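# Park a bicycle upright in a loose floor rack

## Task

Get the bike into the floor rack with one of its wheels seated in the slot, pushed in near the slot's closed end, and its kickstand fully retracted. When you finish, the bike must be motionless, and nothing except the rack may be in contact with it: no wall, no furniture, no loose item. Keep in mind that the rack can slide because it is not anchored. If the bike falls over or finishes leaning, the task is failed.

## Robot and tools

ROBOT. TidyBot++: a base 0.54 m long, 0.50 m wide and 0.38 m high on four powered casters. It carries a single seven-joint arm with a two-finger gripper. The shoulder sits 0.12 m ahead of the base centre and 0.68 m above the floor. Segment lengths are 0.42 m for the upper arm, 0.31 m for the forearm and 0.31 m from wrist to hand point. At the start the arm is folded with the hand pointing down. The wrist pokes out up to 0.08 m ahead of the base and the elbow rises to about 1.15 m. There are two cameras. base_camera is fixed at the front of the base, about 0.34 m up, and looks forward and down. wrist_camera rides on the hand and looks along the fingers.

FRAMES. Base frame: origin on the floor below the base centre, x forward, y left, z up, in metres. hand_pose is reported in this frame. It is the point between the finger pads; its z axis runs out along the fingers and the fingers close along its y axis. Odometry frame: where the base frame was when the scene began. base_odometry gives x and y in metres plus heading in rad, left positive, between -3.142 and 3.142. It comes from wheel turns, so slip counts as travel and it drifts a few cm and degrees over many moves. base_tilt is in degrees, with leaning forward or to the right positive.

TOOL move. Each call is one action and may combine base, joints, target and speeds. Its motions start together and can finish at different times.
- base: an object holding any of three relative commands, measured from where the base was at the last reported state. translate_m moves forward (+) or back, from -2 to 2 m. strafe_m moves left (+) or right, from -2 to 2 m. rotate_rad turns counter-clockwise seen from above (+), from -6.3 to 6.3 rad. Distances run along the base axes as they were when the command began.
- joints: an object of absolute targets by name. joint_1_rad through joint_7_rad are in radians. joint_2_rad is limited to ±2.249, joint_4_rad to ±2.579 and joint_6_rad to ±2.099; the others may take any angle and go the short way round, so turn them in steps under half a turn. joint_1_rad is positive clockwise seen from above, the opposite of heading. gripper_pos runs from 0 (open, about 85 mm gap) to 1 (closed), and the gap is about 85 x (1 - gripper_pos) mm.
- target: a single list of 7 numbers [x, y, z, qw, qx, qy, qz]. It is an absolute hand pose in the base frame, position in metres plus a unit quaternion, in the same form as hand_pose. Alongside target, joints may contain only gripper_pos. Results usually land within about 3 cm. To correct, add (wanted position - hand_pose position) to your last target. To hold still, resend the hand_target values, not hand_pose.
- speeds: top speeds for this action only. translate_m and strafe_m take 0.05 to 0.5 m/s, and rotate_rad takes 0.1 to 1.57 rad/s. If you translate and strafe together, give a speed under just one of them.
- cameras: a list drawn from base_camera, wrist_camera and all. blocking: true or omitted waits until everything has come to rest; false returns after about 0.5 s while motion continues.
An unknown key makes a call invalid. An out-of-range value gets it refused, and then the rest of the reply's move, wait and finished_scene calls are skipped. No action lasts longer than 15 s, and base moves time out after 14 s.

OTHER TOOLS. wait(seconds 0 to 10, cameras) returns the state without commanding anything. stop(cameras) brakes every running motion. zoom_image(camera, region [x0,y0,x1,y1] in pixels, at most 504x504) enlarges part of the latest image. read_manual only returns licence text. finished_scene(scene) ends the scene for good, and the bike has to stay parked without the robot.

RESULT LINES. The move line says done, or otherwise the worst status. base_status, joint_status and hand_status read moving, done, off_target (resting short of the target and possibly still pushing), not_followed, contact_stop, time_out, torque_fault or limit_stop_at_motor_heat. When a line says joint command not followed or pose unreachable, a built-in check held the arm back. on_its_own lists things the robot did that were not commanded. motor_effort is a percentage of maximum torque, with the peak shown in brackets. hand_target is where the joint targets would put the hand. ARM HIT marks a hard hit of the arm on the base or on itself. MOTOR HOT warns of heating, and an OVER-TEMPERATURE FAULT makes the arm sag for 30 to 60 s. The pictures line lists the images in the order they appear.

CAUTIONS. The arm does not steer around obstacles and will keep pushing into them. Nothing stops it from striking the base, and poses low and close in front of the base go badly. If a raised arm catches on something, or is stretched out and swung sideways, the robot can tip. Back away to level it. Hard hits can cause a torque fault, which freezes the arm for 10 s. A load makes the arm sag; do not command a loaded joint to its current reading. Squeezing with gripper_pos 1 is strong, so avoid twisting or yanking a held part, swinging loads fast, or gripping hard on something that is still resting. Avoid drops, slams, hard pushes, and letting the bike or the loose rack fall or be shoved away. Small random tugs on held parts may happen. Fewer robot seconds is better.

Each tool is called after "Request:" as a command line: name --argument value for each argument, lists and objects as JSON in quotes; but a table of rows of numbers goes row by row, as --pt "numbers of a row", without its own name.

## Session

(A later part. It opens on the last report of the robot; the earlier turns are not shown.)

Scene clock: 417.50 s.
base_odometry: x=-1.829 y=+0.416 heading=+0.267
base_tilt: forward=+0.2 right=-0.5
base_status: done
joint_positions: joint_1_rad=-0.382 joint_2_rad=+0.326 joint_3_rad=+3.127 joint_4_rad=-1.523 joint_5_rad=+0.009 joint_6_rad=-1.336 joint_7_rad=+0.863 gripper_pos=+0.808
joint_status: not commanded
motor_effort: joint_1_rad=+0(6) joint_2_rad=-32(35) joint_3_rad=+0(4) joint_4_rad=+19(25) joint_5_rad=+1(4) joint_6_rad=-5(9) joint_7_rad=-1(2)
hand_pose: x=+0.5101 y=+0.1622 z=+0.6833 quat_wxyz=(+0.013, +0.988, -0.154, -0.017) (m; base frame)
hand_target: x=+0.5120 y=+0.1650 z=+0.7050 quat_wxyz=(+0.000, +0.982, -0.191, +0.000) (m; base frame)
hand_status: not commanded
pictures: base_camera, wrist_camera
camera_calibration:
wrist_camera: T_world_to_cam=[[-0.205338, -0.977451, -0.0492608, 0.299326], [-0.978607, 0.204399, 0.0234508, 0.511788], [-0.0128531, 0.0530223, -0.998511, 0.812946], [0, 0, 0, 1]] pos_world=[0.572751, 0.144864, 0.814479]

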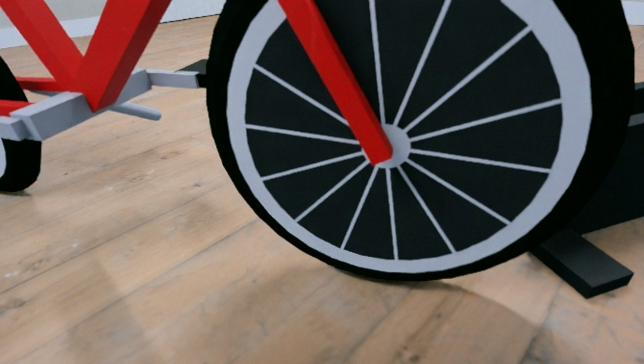

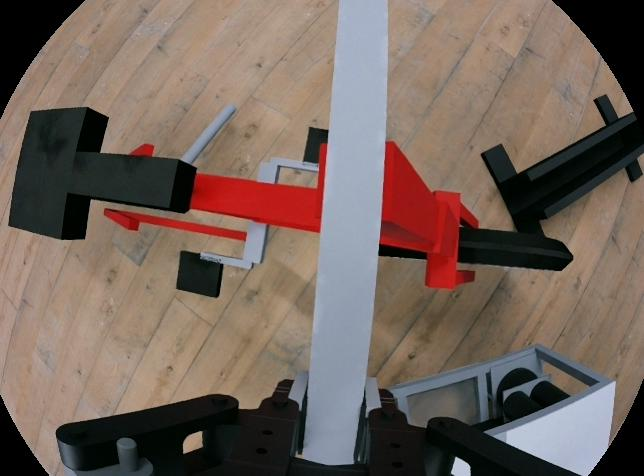

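Request:
move --base '{"translate_m": 0.021, "strafe_m": 0.078}' --speeds '{"strafe_m": 0.1}'

Request:
zoom_image --camera "base_camera" --region '[330, 80, 644, 364]'

Request:
zoom_image --camera "wrist_camera" --region '[380, 60, 644, 324]'

Scene clock: 421.63 s.
move: done
base_odometry: x=-1.829 y=+0.497 heading=+0.267
base_tilt: forward=+0.2 right=-0.5
base_status: done
joint_positions: joint_1_rad=-0.393 joint_2_rad=+0.328 joint_3_rad=+3.131 joint_4_rad=-1.521 joint_5_rad=+0.009 joint_6_rad=-1.335 joint_7_rad=+0.861 gripper_pos=+0.808
joint_status: not commanded
motor_effort: joint_1_rad=+0(4) joint_2_rad=-34(35) joint_3_rad=-1(4) joint_4_rad=+21(25) joint_5_rad=+0(3) joint_6_rad=-5(9) joint_7_rad=-1(2)
hand_pose: x=+0.5101 y=+0.1649 z=+0.6827 quat_wxyz=(+0.014, +0.988, -0.152, -0.017) (m; base frame)
hand_target: x=+0.5120 y=+0.1650 z=+0.7050 quat_wxyz=(+0.000, +0.982, -0.191, +0.000) (m; base frame)
hand_status: not commanded
pictures: base_camera, wrist_camera
camera_calibration:
wrist_camera: T_world_to_cam=[[-0.201737, -0.978269, -0.0478801, 0.299304], [-0.97936, 0.200856, 0.0225858, 0.512795], [-0.012478, 0.0514482, -0.998598, 0.812344], [0, 0, 0, 1]] pos_world=[0.572728, 0.148008, 0.813954]

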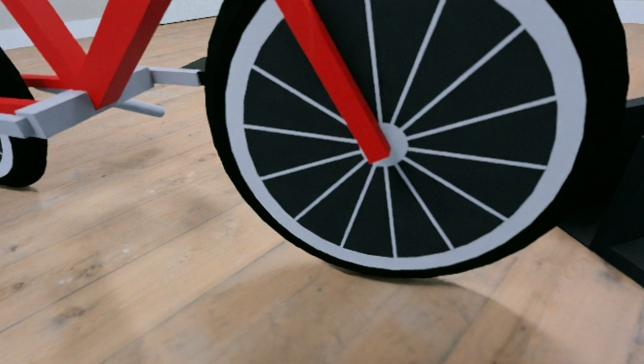

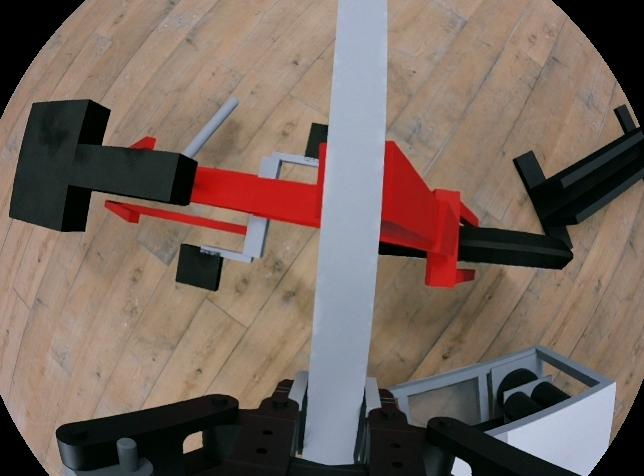

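Scaled by 1.605.

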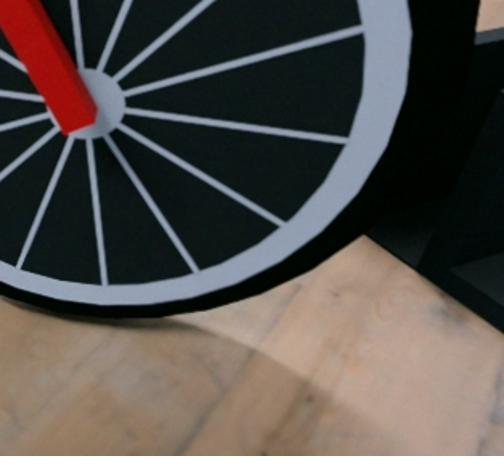

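Scaled by 1.909.

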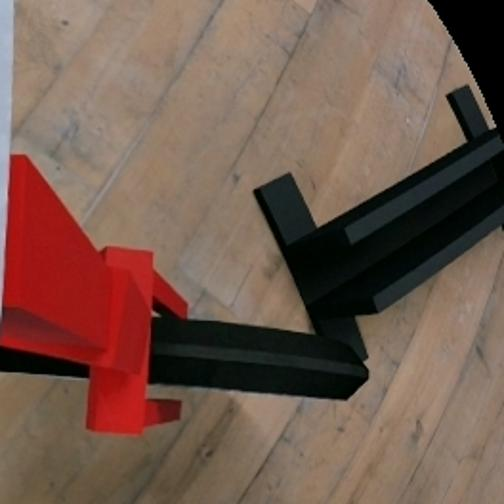

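Request:
move --target '[0.513, 0.155, 0.705, 0, 0.9976, -0.0698, 0]' --cameras '[]'

Request:
move --target '[0.513, 0.143, 0.705, 0, 0.99863, 0.05234, 0]'

Request:
zoom_image --camera "base_camera" --region '[330, 80, 644, 364]'

Request:
zoom_image --camera "wrist_camera" --region '[380, 60, 644, 324]'

Scene clock: 424.27 s.
move: off_target
base_odometry: x=-1.829 y=+0.497 heading=+0.267
base_tilt: forward=+0.2 right=-0.5
base_status: not commanded
joint_positions: joint_1_rad=-0.346 joint_2_rad=+0.320 joint_3_rad=+3.111 joint_4_rad=-1.521 joint_5_rad=+0.009 joint_6_rad=-1.336 joint_7_rad=+1.012 gripper_pos=+0.808
joint_status: not commanded
motor_effort: joint_1_rad=+1(2) joint_2_rad=-31(35) joint_3_rad=-1(2) joint_4_rad=+20(21) joint_5_rad=+2(4) joint_6_rad=+1(6) joint_7_rad=+2(2)
hand_pose: x=+0.5140 y=+0.1538 z=+0.6864 quat_wxyz=(+0.008, +0.996, -0.091, -0.016) (m; base frame)
hand_target: x=+0.5130 y=+0.1550 z=+0.7050 quat_wxyz=(+0.000, +0.998, -0.070, +0.000) (m; base frame)
hand_status: off_target (0.019 m and 3.2 deg from the pose sent, 0.025 m and 9.8 deg at the start)
pictures: none
No camera images: "cameras" was empty.

Scene clock: 425.00 s.
move: off_target
base_odometry: x=-1.829 y=+0.497 heading=+0.267
base_tilt: forward=+0.2 right=-0.5
base_status: not commanded
joint_positions: joint_1_rad=-0.289 joint_2_rad=+0.306 joint_3_rad=+3.089 joint_4_rad=-1.522 joint_5_rad=+0.009 joint_6_rad=-1.336 joint_7_rad=+1.250 gripper_pos=+0.808
joint_status: not commanded
motor_effort: joint_1_rad=+0(1) joint_2_rad=-28(30) joint_3_rad=-1(2) joint_4_rad=+19(21) joint_5_rad=+3(3) joint_6_rad=+2(4) joint_7_rad=+2(3)
hand_pose: x=+0.5186 y=+0.1396 z=+0.6920 quat_wxyz=(+0.000, +1.000, +0.010, -0.012) (m; base frame)
hand_target: x=+0.5130 y=+0.1430 z=+0.7050 quat_wxyz=(+0.000, +0.999, +0.052, +0.000) (m; base frame)
hand_status: off_target (0.014 m and 5.0 deg from the pose sent, 0.022 m and 16.5 deg at the start)
pictures: base_camera, wrist_camera
camera_calibration:
wrist_camera: T_world_to_cam=[[0.122464, -0.989325, -0.0789908, 0.131686], [-0.9922, -0.123908, 0.0136275, 0.584192], [-0.0232696, 0.0767058, -0.996782, 0.823908], [0, 0, 0, 1]] pos_world=[0.582681, 0.139468, 0.823697]

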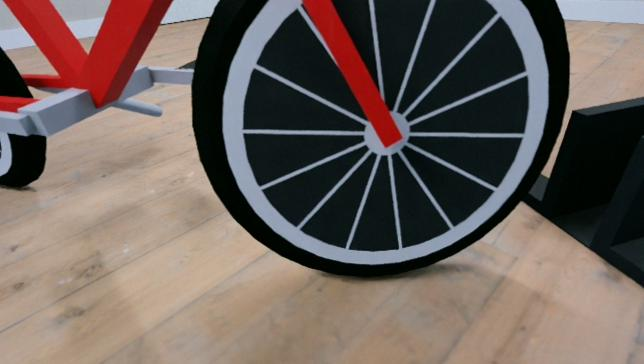

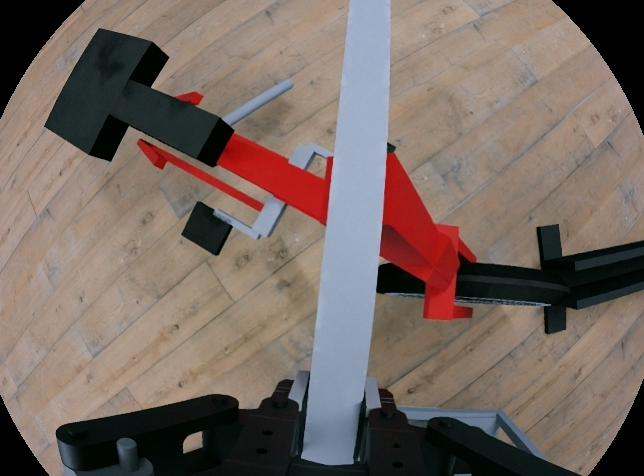

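Scaled by 1.605.

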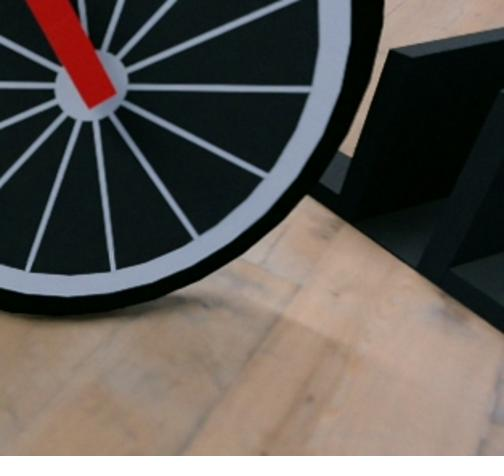

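Scaled by 1.909.

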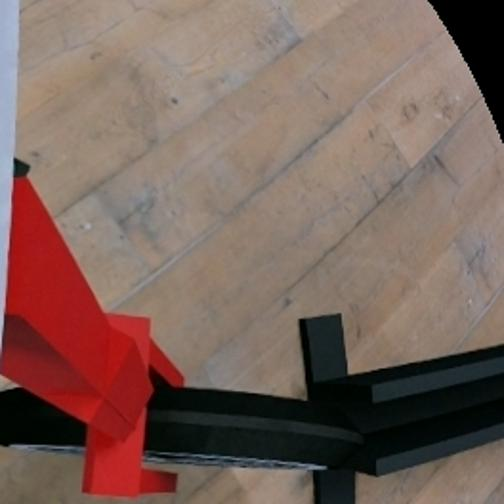

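Request:
zoom_image --camera "base_camera" --region '[534, 80, 644, 260]'

Scaled by 2.800.

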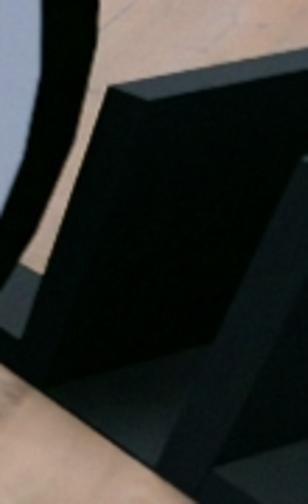

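Request:
move --target '[0.503, 0.134, 0.705, 0, 0.9877, 0.1564, 0]' --cameras '[]'

Request:
move --target '[0.499, 0.123, 0.705, 0, 0.9703, 0.2419, 0]'

Scene clock: 432.53 s.
move: off_target
base_odometry: x=-1.829 y=+0.497 heading=+0.267
base_tilt: forward=+0.2 right=-0.6
base_status: not commanded
joint_positions: joint_1_rad=-0.251 joint_2_rad=+0.276 joint_3_rad=+3.052 joint_4_rad=-1.558 joint_5_rad=+0.009 joint_6_rad=-1.336 joint_7_rad=+1.466 gripper_pos=+0.808
joint_status: not commanded
motor_effort: joint_1_rad=+0(2) joint_2_rad=-26(29) joint_3_rad=-1(2) joint_4_rad=+20(22) joint_5_rad=+3(4) joint_6_rad=+3(5) joint_7_rad=+2(3)
hand_pose: x=+0.5049 y=+0.1333 z=+0.6942 quat_wxyz=(-0.005, +0.993, +0.117, -0.015) (m; base frame)
hand_target: x=+0.5030 y=+0.1340 z=+0.7050 quat_wxyz=(+0.000, +0.988, +0.156, +0.000) (m; base frame)
hand_status: off_target (0.011 m and 4.9 deg from the pose sent, 0.021 m and 16.8 deg at the start)
pictures: none
No camera images: "cameras" was empty.

Scene clock: 433.27 s.
move: off_target
base_odometry: x=-1.829 y=+0.497 heading=+0.267
base_tilt: forward=+0.2 right=-0.5
base_status: not commanded
joint_positions: joint_1_rad=-0.213 joint_2_rad=+0.257 joint_3_rad=+3.031 joint_4_rad=-1.580 joint_5_rad=+0.009 joint_6_rad=-1.336 joint_7_rad=+1.659 gripper_pos=+0.808
joint_status: not commanded
motor_effort: joint_1_rad=+0(2) joint_2_rad=-25(27) joint_3_rad=+0(1) joint_4_rad=+21(21) joint_5_rad=+3(5) joint_6_rad=+4(7) joint_7_rad=+2(3)
hand_pose: x=+0.4983 y=+0.1241 z=+0.6957 quat_wxyz=(-0.008, +0.979, +0.204, -0.016) (m; base frame)
hand_target: x=+0.4990 y=+0.1230 z=+0.7050 quat_wxyz=(+0.000, +0.970, +0.242, +0.000) (m; base frame)
hand_status: off_target (0.009 m and 4.9 deg from the pose sent, 0.016 m and 14.7 deg at the start)
pictures: base_camera, wrist_camera
camera_calibration:
wrist_camera: T_world_to_cam=[[0.487975, -0.866942, -0.101451, -0.0626612], [-0.870505, -0.49189, 0.0163121, 0.545299], [-0.0640446, 0.0803541, -0.994707, 0.846664], [0, 0, 0, 1]] pos_world=[0.559487, 0.14587, 0.826931]

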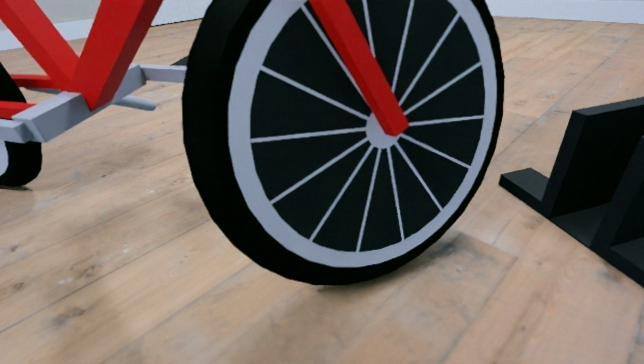

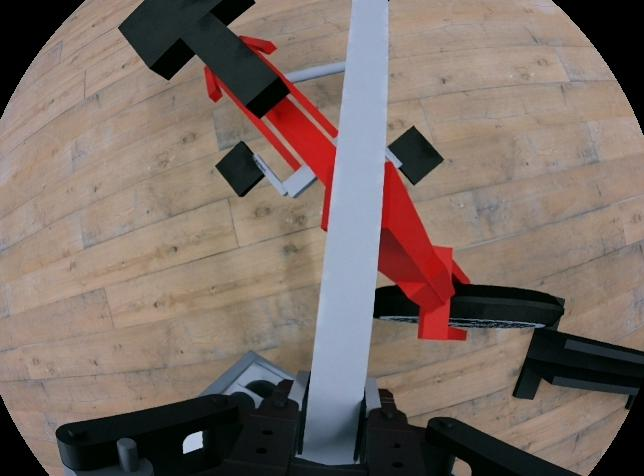

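Request:
move --base '{"translate_m": -0.071, "strafe_m": 0.143}' --speeds '{"strafe_m": 0.12}'

Scene clock: 435.53 s.
move: done
base_odometry: x=-1.936 y=+0.616 heading=+0.267
base_tilt: forward=+0.2 right=-0.5
base_status: done
joint_positions: joint_1_rad=-0.222 joint_2_rad=+0.273 joint_3_rad=+3.014 joint_4_rad=-1.589 joint_5_rad=+0.023 joint_6_rad=-1.336 joint_7_rad=+1.665 gripper_pos=+0.808
joint_status: not commanded
motor_effort: joint_1_rad=+1(5) joint_2_rad=-32(34) joint_3_rad=+0(4) joint_4_rad=+23(24) joint_5_rad=-3(5) joint_6_rad=-1(6) joint_7_rad=-1(2)
hand_pose: x=+0.4931 y=+0.1285 z=+0.6871 quat_wxyz=(-0.003, +0.975, +0.221, -0.028) (m; base frame)
hand_target: x=+0.4990 y=+0.1230 z=+0.7050 quat_wxyz=(+0.000, +0.970, +0.242, +0.000) (m; base frame)
hand_status: not commanded
pictures: base_camera, wrist_camera
camera_calibration:
wrist_camera: T_world_to_cam=[[0.516268, -0.850668, -0.0991473, -0.0748061], [-0.852032, -0.521879, 0.0410343, 0.520794], [-0.0866494, 0.063292, -0.994226, 0.850422], [0, 0, 0, 1]] pos_world=[0.556042, 0.154331, 0.816725]

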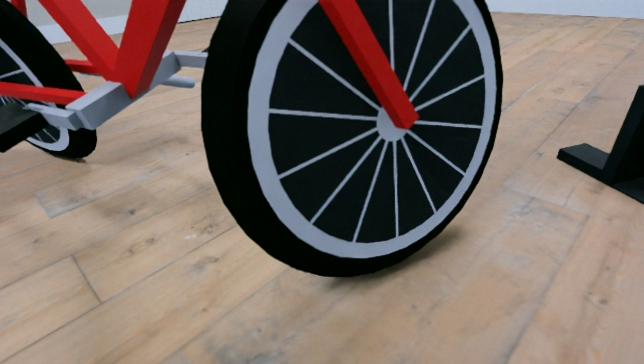

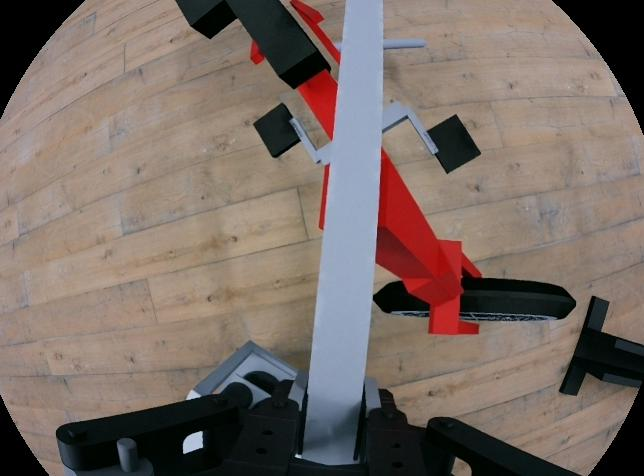

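Request:
move --target '[0.485, 0.134, 0.700, 0, 0.9877, 0.1564, 0]' --cameras '[]'

Request:
move --target '[0.466, 0.137, 0.700, 0, 0.9936, 0.113, 0]'

Request:
zoom_image --camera "base_camera" --region '[534, 80, 644, 260]'

Scene clock: 440.77 s.
move: off_target
base_odometry: x=-1.936 y=+0.616 heading=+0.267
base_tilt: forward=+0.2 right=-0.5
base_status: not commanded
joint_positions: joint_1_rad=-0.258 joint_2_rad=+0.259 joint_3_rad=+3.013 joint_4_rad=-1.624 joint_5_rad=+0.023 joint_6_rad=-1.324 joint_7_rad=+1.548 gripper_pos=+0.808
joint_status: not commanded
motor_effort: joint_1_rad=+3(5) joint_2_rad=-28(32) joint_3_rad=+2(2) joint_4_rad=+20(23) joint_5_rad=-4(4) joint_6_rad=-2(4) joint_7_rad=-3(3)
hand_pose: x=+0.4785 y=+0.1383 z=+0.6823 quat_wxyz=(+0.001, +0.983, +0.182, -0.032) (m; base frame)
hand_target: x=+0.4850 y=+0.1340 z=+0.7000 quat_wxyz=(+0.000, +0.988, +0.156, +0.000) (m; base frame)
hand_status: off_target (0.019 m and 4.7 deg from the pose sent, 0.016 m and 8.2 deg at the start)
pictures: none
No camera images: "cameras" was empty.

Scene clock: 441.60 s.
move: off_target
base_odometry: x=-1.936 y=+0.616 heading=+0.267
base_tilt: forward=+0.2 right=-0.5
base_status: not commanded
joint_positions: joint_1_rad=-0.276 joint_2_rad=+0.235 joint_3_rad=+3.013 joint_4_rad=-1.681 joint_5_rad=+0.024 joint_6_rad=-1.307 joint_7_rad=+1.478 gripper_pos=+0.808
joint_status: not commanded
motor_effort: joint_1_rad=+3(5) joint_2_rad=-30(31) joint_3_rad=+2(2) joint_4_rad=+22(23) joint_5_rad=-4(5) joint_6_rad=-3(6) joint_7_rad=-3(3)
hand_pose: x=+0.4591 y=+0.1380 z=+0.6754 quat_wxyz=(+0.006, +0.987, +0.157, -0.039) (m; base frame)
hand_target: x=+0.4660 y=+0.1370 z=+0.7000 quat_wxyz=(+0.000, +0.994, +0.113, +0.000) (m; base frame)
hand_status: off_target (0.026 m and 6.9 deg from the pose sent, 0.022 m and 8.8 deg at the start)
pictures: base_camera, wrist_camera
camera_calibration:
wrist_camera: T_world_to_cam=[[0.400825, -0.912267, -0.0843095, 0.00117723], [-0.910911, -0.406671, 0.0697074, 0.489048], [-0.097878, 0.0488581, -0.993998, 0.842245], [0, 0, 0, 1]] pos_world=[0.527445, 0.158805, 0.803199]

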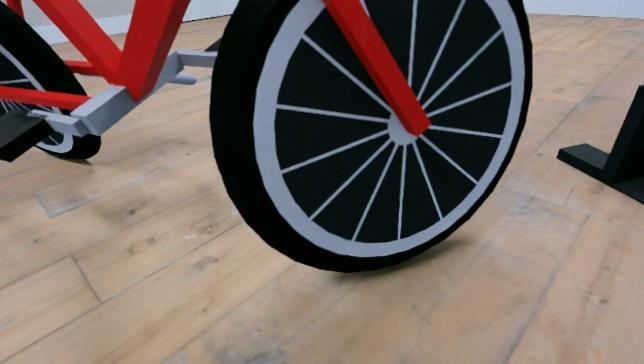

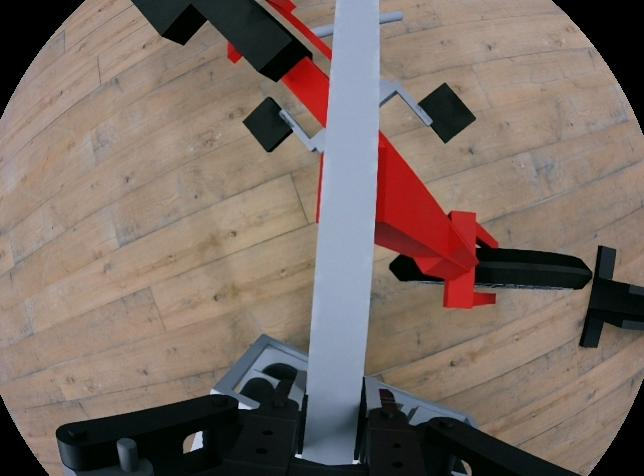

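Scaled by 2.800.

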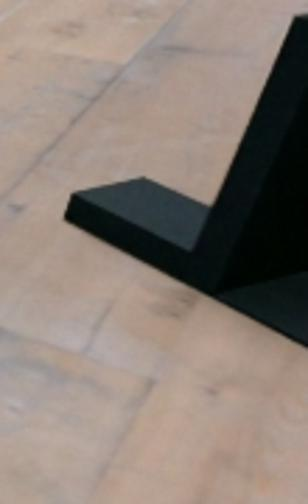

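Request:
move --target '[0.457, 0.141, 0.702, 0, 0.9994, 0.035, 0]'

Request:
zoom_image --camera "wrist_camera" --region '[380, 120, 644, 384]'

Scene clock: 443.33 s.
move: off_target
base_odometry: x=-1.936 y=+0.616 heading=+0.267
base_tilt: forward=+0.2 right=-0.5
base_status: not commanded
joint_positions: joint_1_rad=-0.296 joint_2_rad=+0.231 joint_3_rad=+3.013 joint_4_rad=-1.701 joint_5_rad=+0.025 joint_6_rad=-1.297 joint_7_rad=+1.298 gripper_pos=+0.808
joint_status: not commanded
motor_effort: joint_1_rad=+2(5) joint_2_rad=-33(34) joint_3_rad=+1(2) joint_4_rad=+24(24) joint_5_rad=-5(5) joint_6_rad=-5(8) joint_7_rad=-3(4)
hand_pose: x=+0.4515 y=+0.1426 z=+0.6711 quat_wxyz=(+0.012, +0.996, +0.079, -0.041) (m; base frame)
hand_target: x=+0.4570 y=+0.1410 z=+0.7020 quat_wxyz=(+0.000, +0.999, +0.035, +0.000) (m; base frame)
hand_status: off_target (0.031 m and 7.0 deg from the pose sent, 0.027 m and 14.8 deg at the start)
pictures: base_camera, wrist_camera
camera_calibration:
wrist_camera: T_world_to_cam=[[0.252215, -0.965291, -0.0678239, 0.0716356], [-0.963461, -0.257031, 0.0753544, 0.482856], [-0.0901718, 0.0463401, -0.994848, 0.834522], [0, 0, 0, 1]] pos_world=[0.522396, 0.154587, 0.798695]

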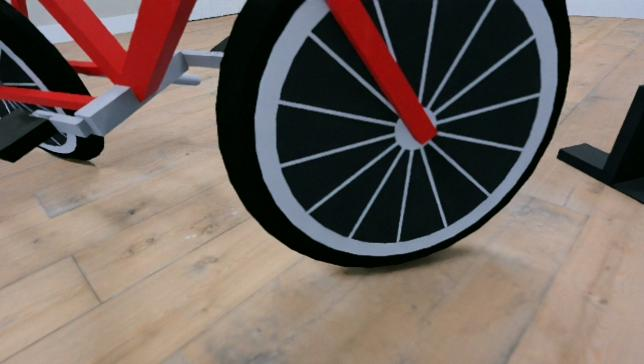

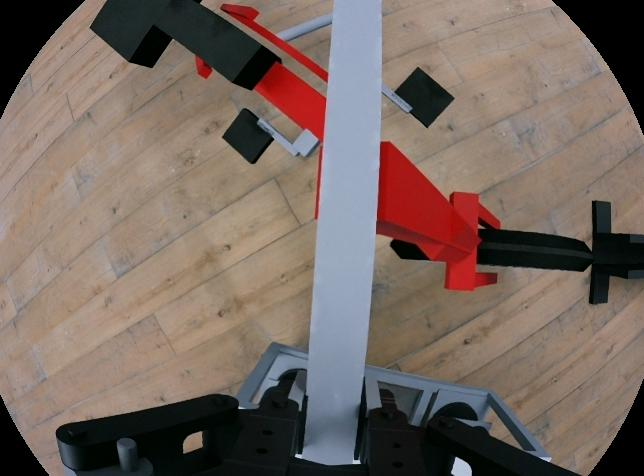

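Scaled by 1.909.

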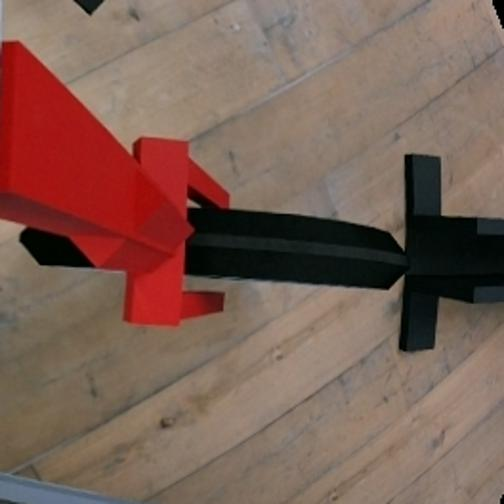

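Request:
move --target '[0.456, 0.140, 0.702, 0, 0.9988, 0.0488, 0]' --cameras '[]'

Request:
move --base '{"translate_m": 0.034, "strafe_m": -0.146}' --speeds '{"strafe_m": 0.12}'

Request:
zoom_image --camera "wrist_camera" --region '[380, 120, 644, 384]'

Request:
zoom_image --camera "base_camera" --region '[534, 80, 644, 260]'

Scene clock: 446.97 s.
move: off_target
base_odometry: x=-1.936 y=+0.616 heading=+0.267
base_tilt: forward=+0.2 right=-0.6
base_status: not commanded
joint_positions: joint_1_rad=-0.296 joint_2_rad=+0.230 joint_3_rad=+3.013 joint_4_rad=-1.702 joint_5_rad=+0.025 joint_6_rad=-1.297 joint_7_rad=+1.298 gripper_pos=+0.808
joint_status: not commanded
motor_effort: joint_1_rad=+3(3) joint_2_rad=-33(34) joint_3_rad=+0(1) joint_4_rad=+23(24) joint_5_rad=-5(6) joint_6_rad=-5(6) joint_7_rad=-3(3)
hand_pose: x=+0.4513 y=+0.1424 z=+0.6711 quat_wxyz=(+0.012, +0.996, +0.079, -0.041) (m; base frame)
hand_target: x=+0.4560 y=+0.1400 z=+0.7020 quat_wxyz=(+0.000, +0.999, +0.049, +0.000) (m; base frame)
hand_status: off_target (0.031 m and 6.0 deg from the pose sent, 0.031 m and 6.0 deg at the start)
pictures: none
No camera images: "cameras" was empty.

Scene clock: 449.00 s.
move: done
base_odometry: x=-1.864 y=+0.484 heading=+0.266
base_tilt: forward=+0.2 right=-0.5
base_status: done
joint_positions: joint_1_rad=-0.288 joint_2_rad=+0.205 joint_3_rad=+3.006 joint_4_rad=-1.704 joint_5_rad=+0.025 joint_6_rad=-1.297 joint_7_rad=+1.298 gripper_pos=+0.808
joint_status: not commanded
motor_effort: joint_1_rad=+3(7) joint_2_rad=-28(34) joint_3_rad=+2(4) joint_4_rad=+22(24) joint_5_rad=+2(4) joint_6_rad=+0(7) joint_7_rad=-1(3)
hand_pose: x=+0.4506 y=+0.1416 z=+0.6794 quat_wxyz=(+0.009, +0.996, +0.078, -0.030) (m; base frame)
hand_target: x=+0.4560 y=+0.1400 z=+0.7020 quat_wxyz=(+0.000, +0.999, +0.049, +0.000) (m; base frame)
hand_status: not commanded
pictures: base_camera, wrist_camera
camera_calibration:
wrist_camera: T_world_to_cam=[[0.252197, -0.965157, -0.0697708, 0.0727719], [-0.965204, -0.256049, 0.0531134, 0.496931], [-0.0691276, 0.0539479, -0.996148, 0.833077], [0, 0, 0, 1]] pos_world=[0.518875, 0.152532, 0.808552]

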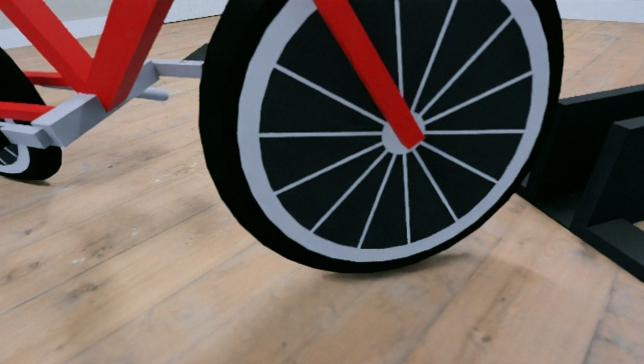

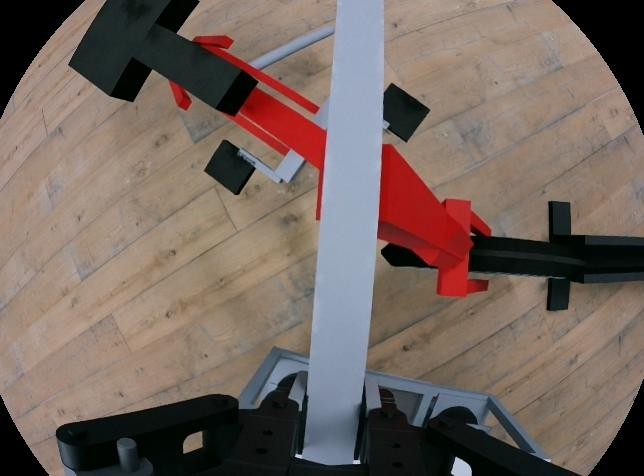

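Scaled by 1.909.

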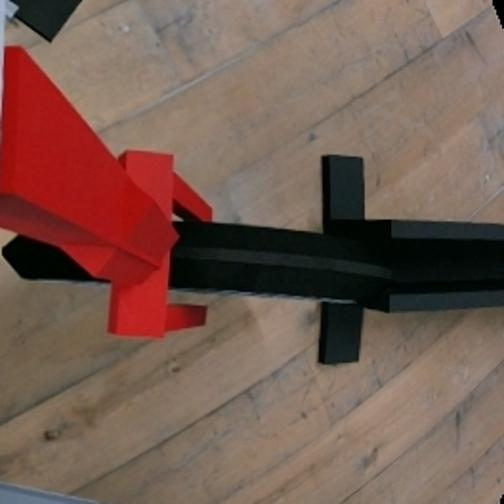

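Scaled by 2.800.

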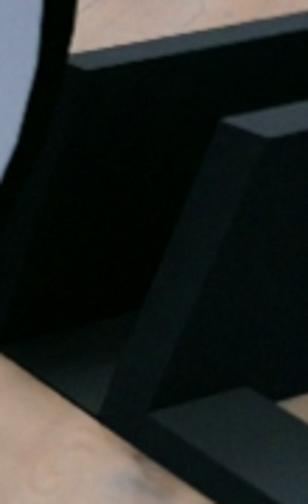

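Request:
move --target '[0.426, 0.140, 0.702, 0, 0.9969, 0.0785, 0]'

Request:
zoom_image --camera "wrist_camera" --region '[380, 120, 644, 384]'

Request:
zoom_image --camera "base_camera" --region '[534, 80, 644, 260]'

Scene clock: 456.13 s.
move: off_target
base_odometry: x=-1.864 y=+0.484 heading=+0.266
base_tilt: forward=+0.2 right=-0.5
base_status: not commanded
joint_positions: joint_1_rad=-0.286 joint_2_rad=+0.168 joint_3_rad=+2.981 joint_4_rad=-1.782 joint_5_rad=+0.026 joint_6_rad=-1.284 joint_7_rad=+1.298 gripper_pos=+0.808
joint_status: not commanded
motor_effort: joint_1_rad=+3(4) joint_2_rad=-29(31) joint_3_rad=+1(2) joint_4_rad=+23(25) joint_5_rad=-3(6) joint_6_rad=-5(6) joint_7_rad=-2(3)
hand_pose: x=+0.4212 y=+0.1373 z=+0.6712 quat_wxyz=(+0.015, +0.995, +0.091, -0.042) (m; base frame)
hand_target: x=+0.4260 y=+0.1400 z=+0.7020 quat_wxyz=(+0.000, +0.997, +0.079, +0.000) (m; base frame)
hand_status: off_target (0.031 m and 5.3 deg from the pose sent, 0.033 m and 3.6 deg at the start)
pictures: base_camera, wrist_camera
camera_calibration:
wrist_camera: T_world_to_cam=[[0.274972, -0.959307, -0.0641979, 0.0614057], [-0.956853, -0.279569, 0.0792076, 0.450072], [-0.0939321, 0.0396481, -0.994789, 0.834604], [0, 0, 0, 1]] pos_world=[0.492164, 0.151643, 0.798548]

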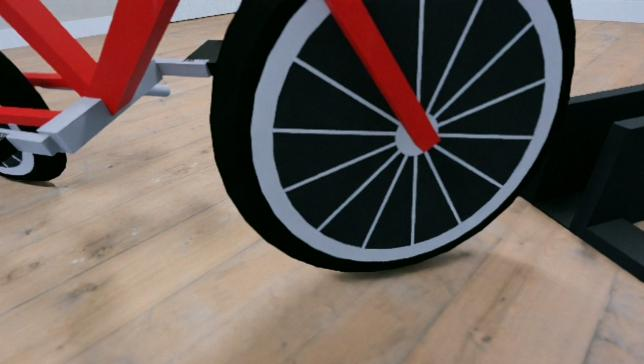

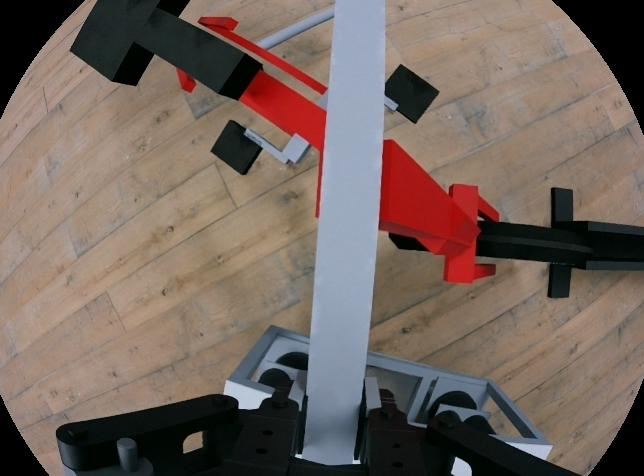

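Scaled by 1.909.

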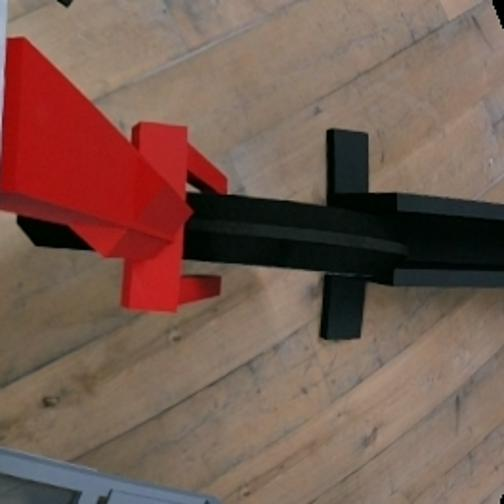

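Scaled by 2.800.

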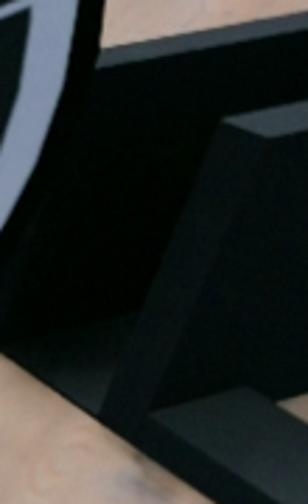

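Request:
move --target '[0.427, 0.137, 0.702, 0, 0.9914, 0.1305, 0]'

Request:
zoom_image --camera "wrist_camera" --region '[380, 120, 644, 384]'

Scene clock: 458.70 s.
move: off_target
base_odometry: x=-1.864 y=+0.484 heading=+0.266
base_tilt: forward=+0.2 right=-0.5
base_status: not commanded
joint_positions: joint_1_rad=-0.271 joint_2_rad=+0.161 joint_3_rad=+2.981 joint_4_rad=-1.785 joint_5_rad=+0.026 joint_6_rad=-1.284 joint_7_rad=+1.381 gripper_pos=+0.808
joint_status: not commanded
motor_effort: joint_1_rad=+2(3) joint_2_rad=-30(32) joint_3_rad=+0(1) joint_4_rad=+25(26) joint_5_rad=-4(5) joint_6_rad=-1(5) joint_7_rad=+0(2)
hand_pose: x=+0.4220 y=+0.1323 z=+0.6726 quat_wxyz=(+0.013, +0.991, +0.124, -0.041) (m; base frame)
hand_target: x=+0.4270 y=+0.1370 z=+0.7020 quat_wxyz=(+0.000, +0.991, +0.131, +0.000) (m; base frame)
hand_status: off_target (0.030 m and 5.0 deg from the pose sent, 0.031 m and 6.9 deg at the start)
pictures: base_camera, wrist_camera
camera_calibration:
wrist_camera: T_world_to_cam=[[0.338909, -0.938154, -0.0707697, 0.0310895], [-0.935903, -0.343863, 0.0764461, 0.450859], [-0.0960532, 0.0403253, -0.994559, 0.836893], [0, 0, 0, 1]] pos_world=[0.49181, 0.150452, 0.800073]

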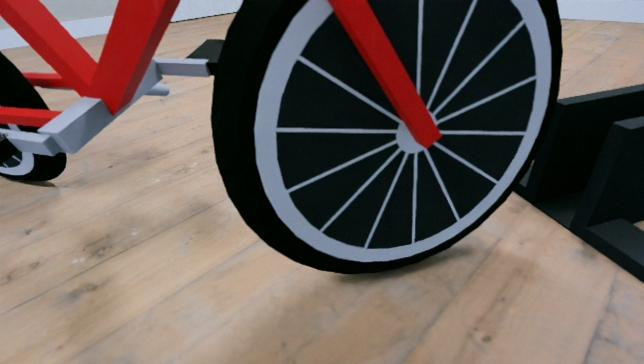

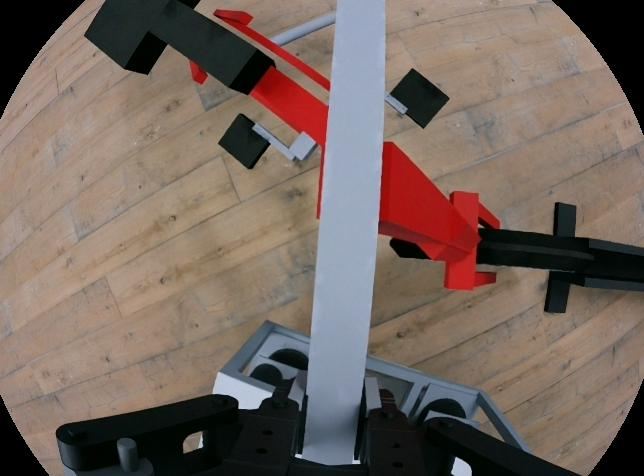

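Scaled by 1.909.

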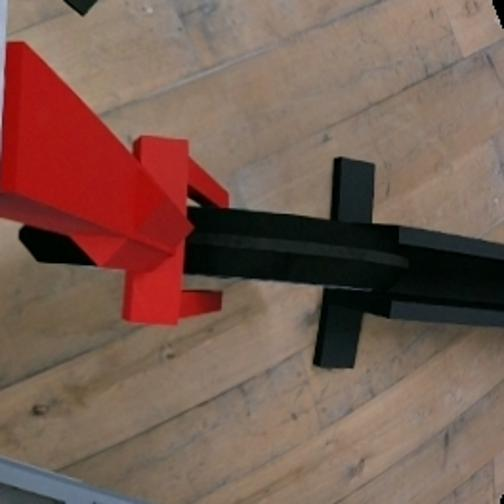

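Request:
move --target '[0.425, 0.133, 0.702, 0, 0.9850, 0.1727, 0]' --cameras '[]'

Request:
move --base '{"translate_m": -0.048, "strafe_m": 0.142}' --speeds '{"strafe_m": 0.12}' --cameras '[]'

Request:
move --target '[0.430, 0.138, 0.702, 0, 0.9969, 0.0785, 0]'

Request:
zoom_image --camera "wrist_camera" --region '[380, 120, 644, 384]'

Scene clock: 462.30 s.
move: off_target
base_odometry: x=-1.864 y=+0.484 heading=+0.266
base_tilt: forward=+0.2 right=-0.5
base_status: not commanded
joint_positions: joint_1_rad=-0.258 joint_2_rad=+0.153 joint_3_rad=+2.981 joint_4_rad=-1.794 joint_5_rad=+0.026 joint_6_rad=-1.284 joint_7_rad=+1.462 gripper_pos=+0.808
joint_status: not commanded
motor_effort: joint_1_rad=+2(3) joint_2_rad=-29(30) joint_3_rad=+0(1) joint_4_rad=+25(26) joint_5_rad=-4(5) joint_6_rad=-1(2) joint_7_rad=-1(1)
hand_pose: x=+0.4205 y=+0.1271 z=+0.6731 quat_wxyz=(+0.011, +0.987, +0.158, -0.042) (m; base frame)
hand_target: x=+0.4250 y=+0.1330 z=+0.7020 quat_wxyz=(+0.000, +0.985, +0.173, +0.000) (m; base frame)
hand_status: off_target (0.030 m and 5.2 deg from the pose sent, 0.030 m and 7.5 deg at the start)
pictures: none
No camera images: "cameras" was empty.

Scene clock: 464.30 s.
move: done
base_odometry: x=-1.948 y=+0.609 heading=+0.267
base_tilt: forward=+0.2 right=-0.5
base_status: done
joint_positions: joint_1_rad=-0.254 joint_2_rad=+0.179 joint_3_rad=+2.973 joint_4_rad=-1.804 joint_5_rad=+0.036 joint_6_rad=-1.270 joint_7_rad=+1.462 gripper_pos=+0.808
joint_status: not commanded
motor_effort: joint_1_rad=+1(5) joint_2_rad=-36(39) joint_3_rad=-1(3) joint_4_rad=+25(28) joint_5_rad=-7(9) joint_6_rad=-8(13) joint_7_rad=-2(2)
hand_pose: x=+0.4203 y=+0.1254 z=+0.6616 quat_wxyz=(+0.016, +0.985, +0.162, -0.052) (m; base frame)
hand_target: x=+0.4250 y=+0.1330 z=+0.7020 quat_wxyz=(+0.000, +0.985, +0.173, +0.000) (m; base frame)
hand_status: not commanded
pictures: none
No camera images: "cameras" was empty.

Scene clock: 465.03 s.
move: off_target
base_odometry: x=-1.948 y=+0.609 heading=+0.267
base_tilt: forward=+0.2 right=-0.5
base_status: not commanded
joint_positions: joint_1_rad=-0.273 joint_2_rad=+0.186 joint_3_rad=+2.973 joint_4_rad=-1.801 joint_5_rad=+0.036 joint_6_rad=-1.268 joint_7_rad=+1.329 gripper_pos=+0.808
joint_status: not commanded
motor_effort: joint_1_rad=+2(3) joint_2_rad=-35(38) joint_3_rad=+0(1) joint_4_rad=+24(26) joint_5_rad=-6(8) joint_6_rad=-9(11) joint_7_rad=-3(4)
hand_pose: x=+0.4196 y=+0.1317 z=+0.6601 quat_wxyz=(+0.020, +0.993, +0.105, -0.052) (m; base frame)
hand_target: x=+0.4300 y=+0.1380 z=+0.7020 quat_wxyz=(+0.000, +0.997, +0.079, +0.000) (m; base frame)
hand_status: off_target (0.044 m and 7.1 deg from the pose sent, 0.043 m and 11.5 deg at the start)
pictures: base_camera, wrist_camera
camera_calibration:
wrist_camera: T_world_to_cam=[[0.30248, -0.951304, -0.059389, 0.0399522], [-0.946425, -0.307152, 0.0996861, 0.433624], [-0.113073, 0.0260542, -0.993245, 0.832403], [0, 0, 0, 1]] pos_world=[0.492431, 0.149508, 0.785926]

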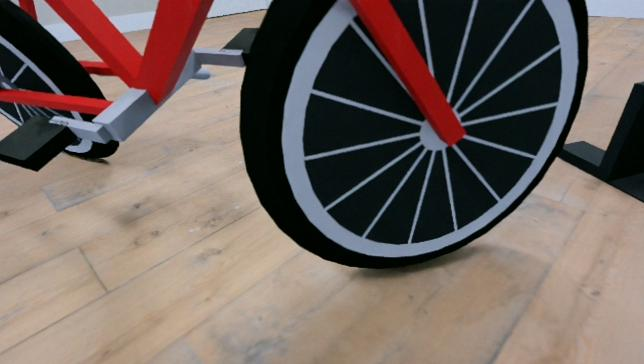

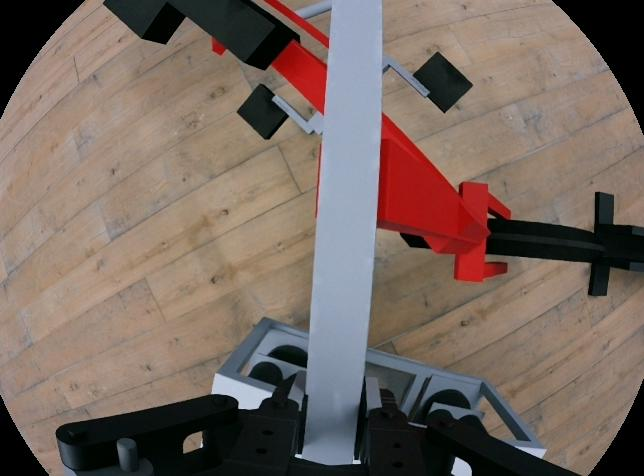

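Scaled by 1.909.

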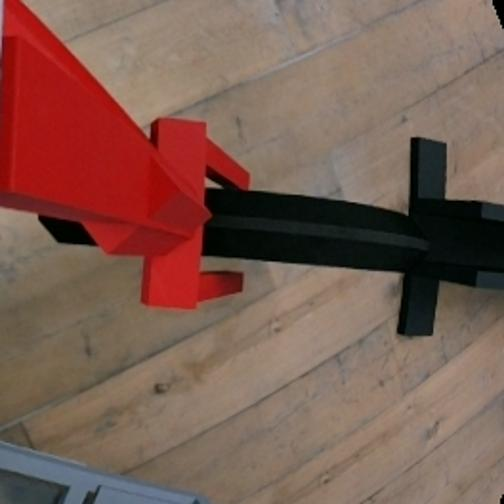

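Request:
move --target '[0.428, 0.137, 0.695, 0.018, 0.9918, 0.1160, -0.045]' --cameras '[]'

Request:
move --base '{"translate_m": 0.025, "strafe_m": -0.095}' --speeds '{"strafe_m": 0.12}'

Request:
zoom_image --camera "wrist_camera" --region '[380, 120, 644, 384]'

Scene clock: 468.23 s.
move: off_target
base_odometry: x=-1.948 y=+0.609 heading=+0.267
base_tilt: forward=+0.2 right=-0.5
base_status: not commanded
joint_positions: joint_1_rad=-0.296 joint_2_rad=+0.223 joint_3_rad=+2.973 joint_4_rad=-1.754 joint_5_rad=+0.036 joint_6_rad=-1.312 joint_7_rad=+1.330 gripper_pos=+0.808
joint_status: not commanded
motor_effort: joint_1_rad=+3(4) joint_2_rad=-32(36) joint_3_rad=+1(1) joint_4_rad=+23(26) joint_5_rad=-5(7) joint_6_rad=-5(9) joint_7_rad=-2(3)
hand_pose: x=+0.4225 y=+0.1407 z=+0.6615 quat_wxyz=(+0.023, +0.991, +0.116, -0.068) (m; base frame)
hand_target: x=+0.4280 y=+0.1370 z=+0.6950 quat_wxyz=(+0.018, +0.992, +0.116, -0.045) (m; base frame)
hand_status: off_target (0.034 m and 2.7 deg from the pose sent, 0.036 m and 1.5 deg at the start)
pictures: none
No camera images: "cameras" was empty.

Scene clock: 469.83 s.
move: done
base_odometry: x=-1.899 y=+0.523 heading=+0.266
base_tilt: forward=+0.2 right=-0.5
base_status: done
joint_positions: joint_1_rad=-0.305 joint_2_rad=+0.212 joint_3_rad=+2.977 joint_4_rad=-1.743 joint_5_rad=+0.036 joint_6_rad=-1.331 joint_7_rad=+1.330 gripper_pos=+0.808
joint_status: not commanded
motor_effort: joint_1_rad=+3(7) joint_2_rad=-26(33) joint_3_rad=+2(4) joint_4_rad=+21(23) joint_5_rad=-1(5) joint_6_rad=-2(6) joint_7_rad=-2(2)
hand_pose: x=+0.4209 y=+0.1418 z=+0.6683 quat_wxyz=(+0.025, +0.990, +0.119, -0.066) (m; base frame)
hand_target: x=+0.4280 y=+0.1370 z=+0.6950 quat_wxyz=(+0.018, +0.992, +0.116, -0.045) (m; base frame)
hand_status: not commanded
pictures: base_camera, wrist_camera
camera_calibration:
wrist_camera: T_world_to_cam=[[0.327004, -0.943272, -0.0574989, 0.0368926], [-0.934317, -0.331833, 0.130145, 0.415109], [-0.141843, 0.0111641, -0.989826, 0.85239], [0, 0, 0, 1]] pos_world=[0.496685, 0.163031, 0.791815]

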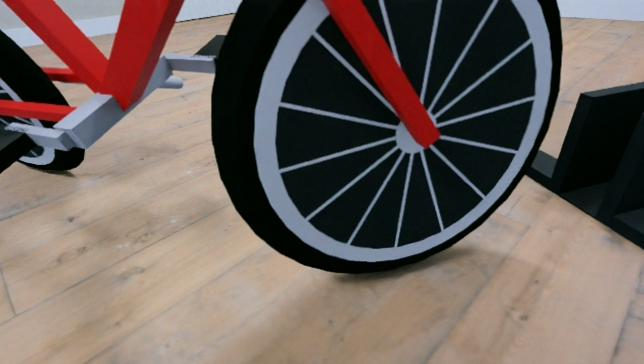

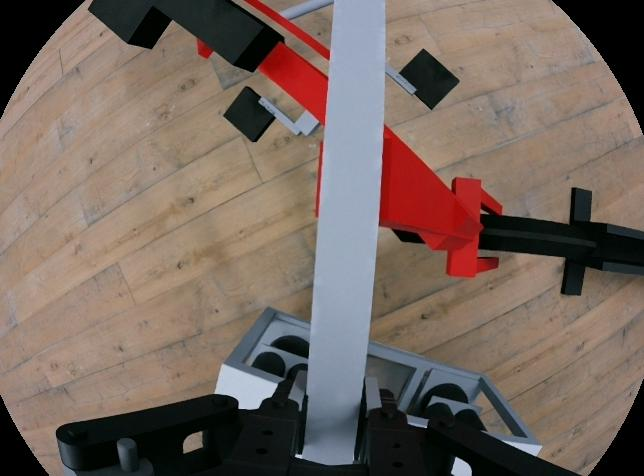

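Scaled by 1.909.

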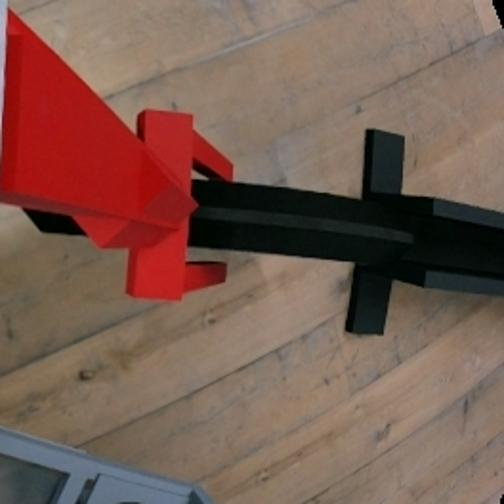

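Request:
move --base '{"translate_m": 0.028, "strafe_m": -0.116}' --speeds '{"strafe_m": 0.12}'

Request:
zoom_image --camera "wrist_camera" --region '[400, 160, 584, 320]'

Request:
zoom_image --camera "base_camera" --region '[484, 60, 644, 280]'

Scene clock: 473.57 s.
move: done
base_odometry: x=-1.842 y=+0.418 heading=+0.266
base_tilt: forward=+0.2 right=-0.5
base_status: done
joint_positions: joint_1_rad=-0.304 joint_2_rad=+0.201 joint_3_rad=+2.977 joint_4_rad=-1.737 joint_5_rad=+0.035 joint_6_rad=-1.339 joint_7_rad=+1.330 gripper_pos=+0.808
joint_status: not commanded
motor_effort: joint_1_rad=+4(8) joint_2_rad=-25(28) joint_3_rad=+2(5) joint_4_rad=+21(22) joint_5_rad=+2(3) joint_6_rad=-1(4) joint_7_rad=-2(3)
hand_pose: x=+0.4210 y=+0.1418 z=+0.6741 quat_wxyz=(+0.023, +0.991, +0.118, -0.062) (m; base frame)
hand_target: x=+0.4280 y=+0.1370 z=+0.6950 quat_wxyz=(+0.018, +0.992, +0.116, -0.045) (m; base frame)
hand_status: not commanded
pictures: base_camera, wrist_camera
camera_calibration:
wrist_camera: T_world_to_cam=[[0.325854, -0.94364, -0.0579965, 0.0380623], [-0.935936, -0.330645, 0.121233, 0.420976], [-0.133577, 0.0147767, -0.990928, 0.854857], [0, 0, 0, 1]] pos_world=[0.495793, 0.162478, 0.798274]

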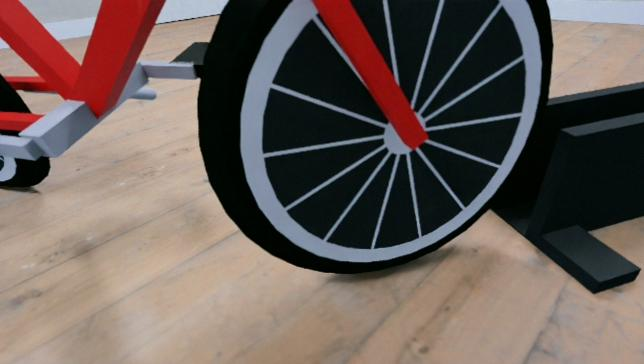

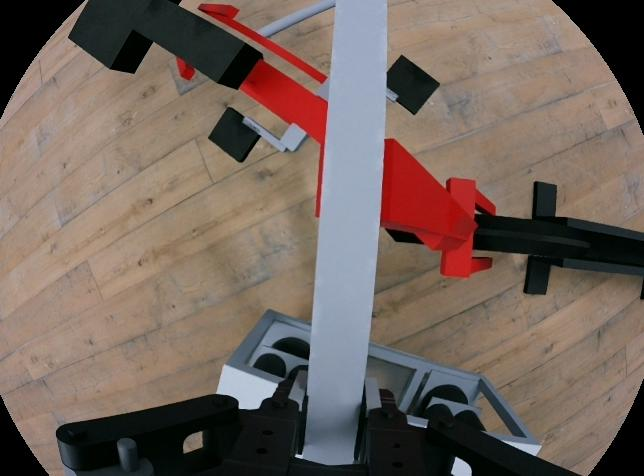

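Scaled by 2.739.

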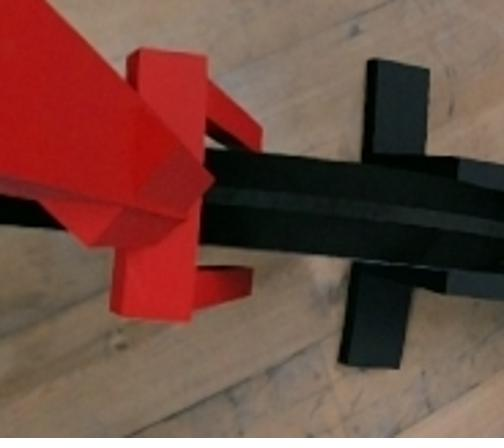

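Scaled by 2.291.

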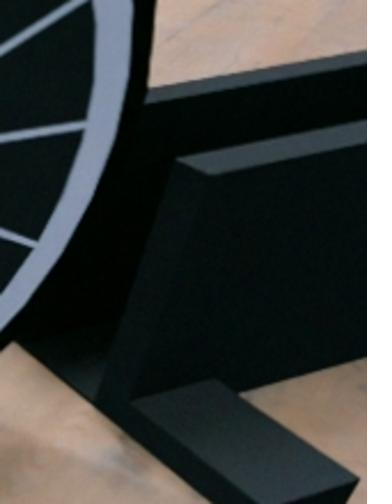

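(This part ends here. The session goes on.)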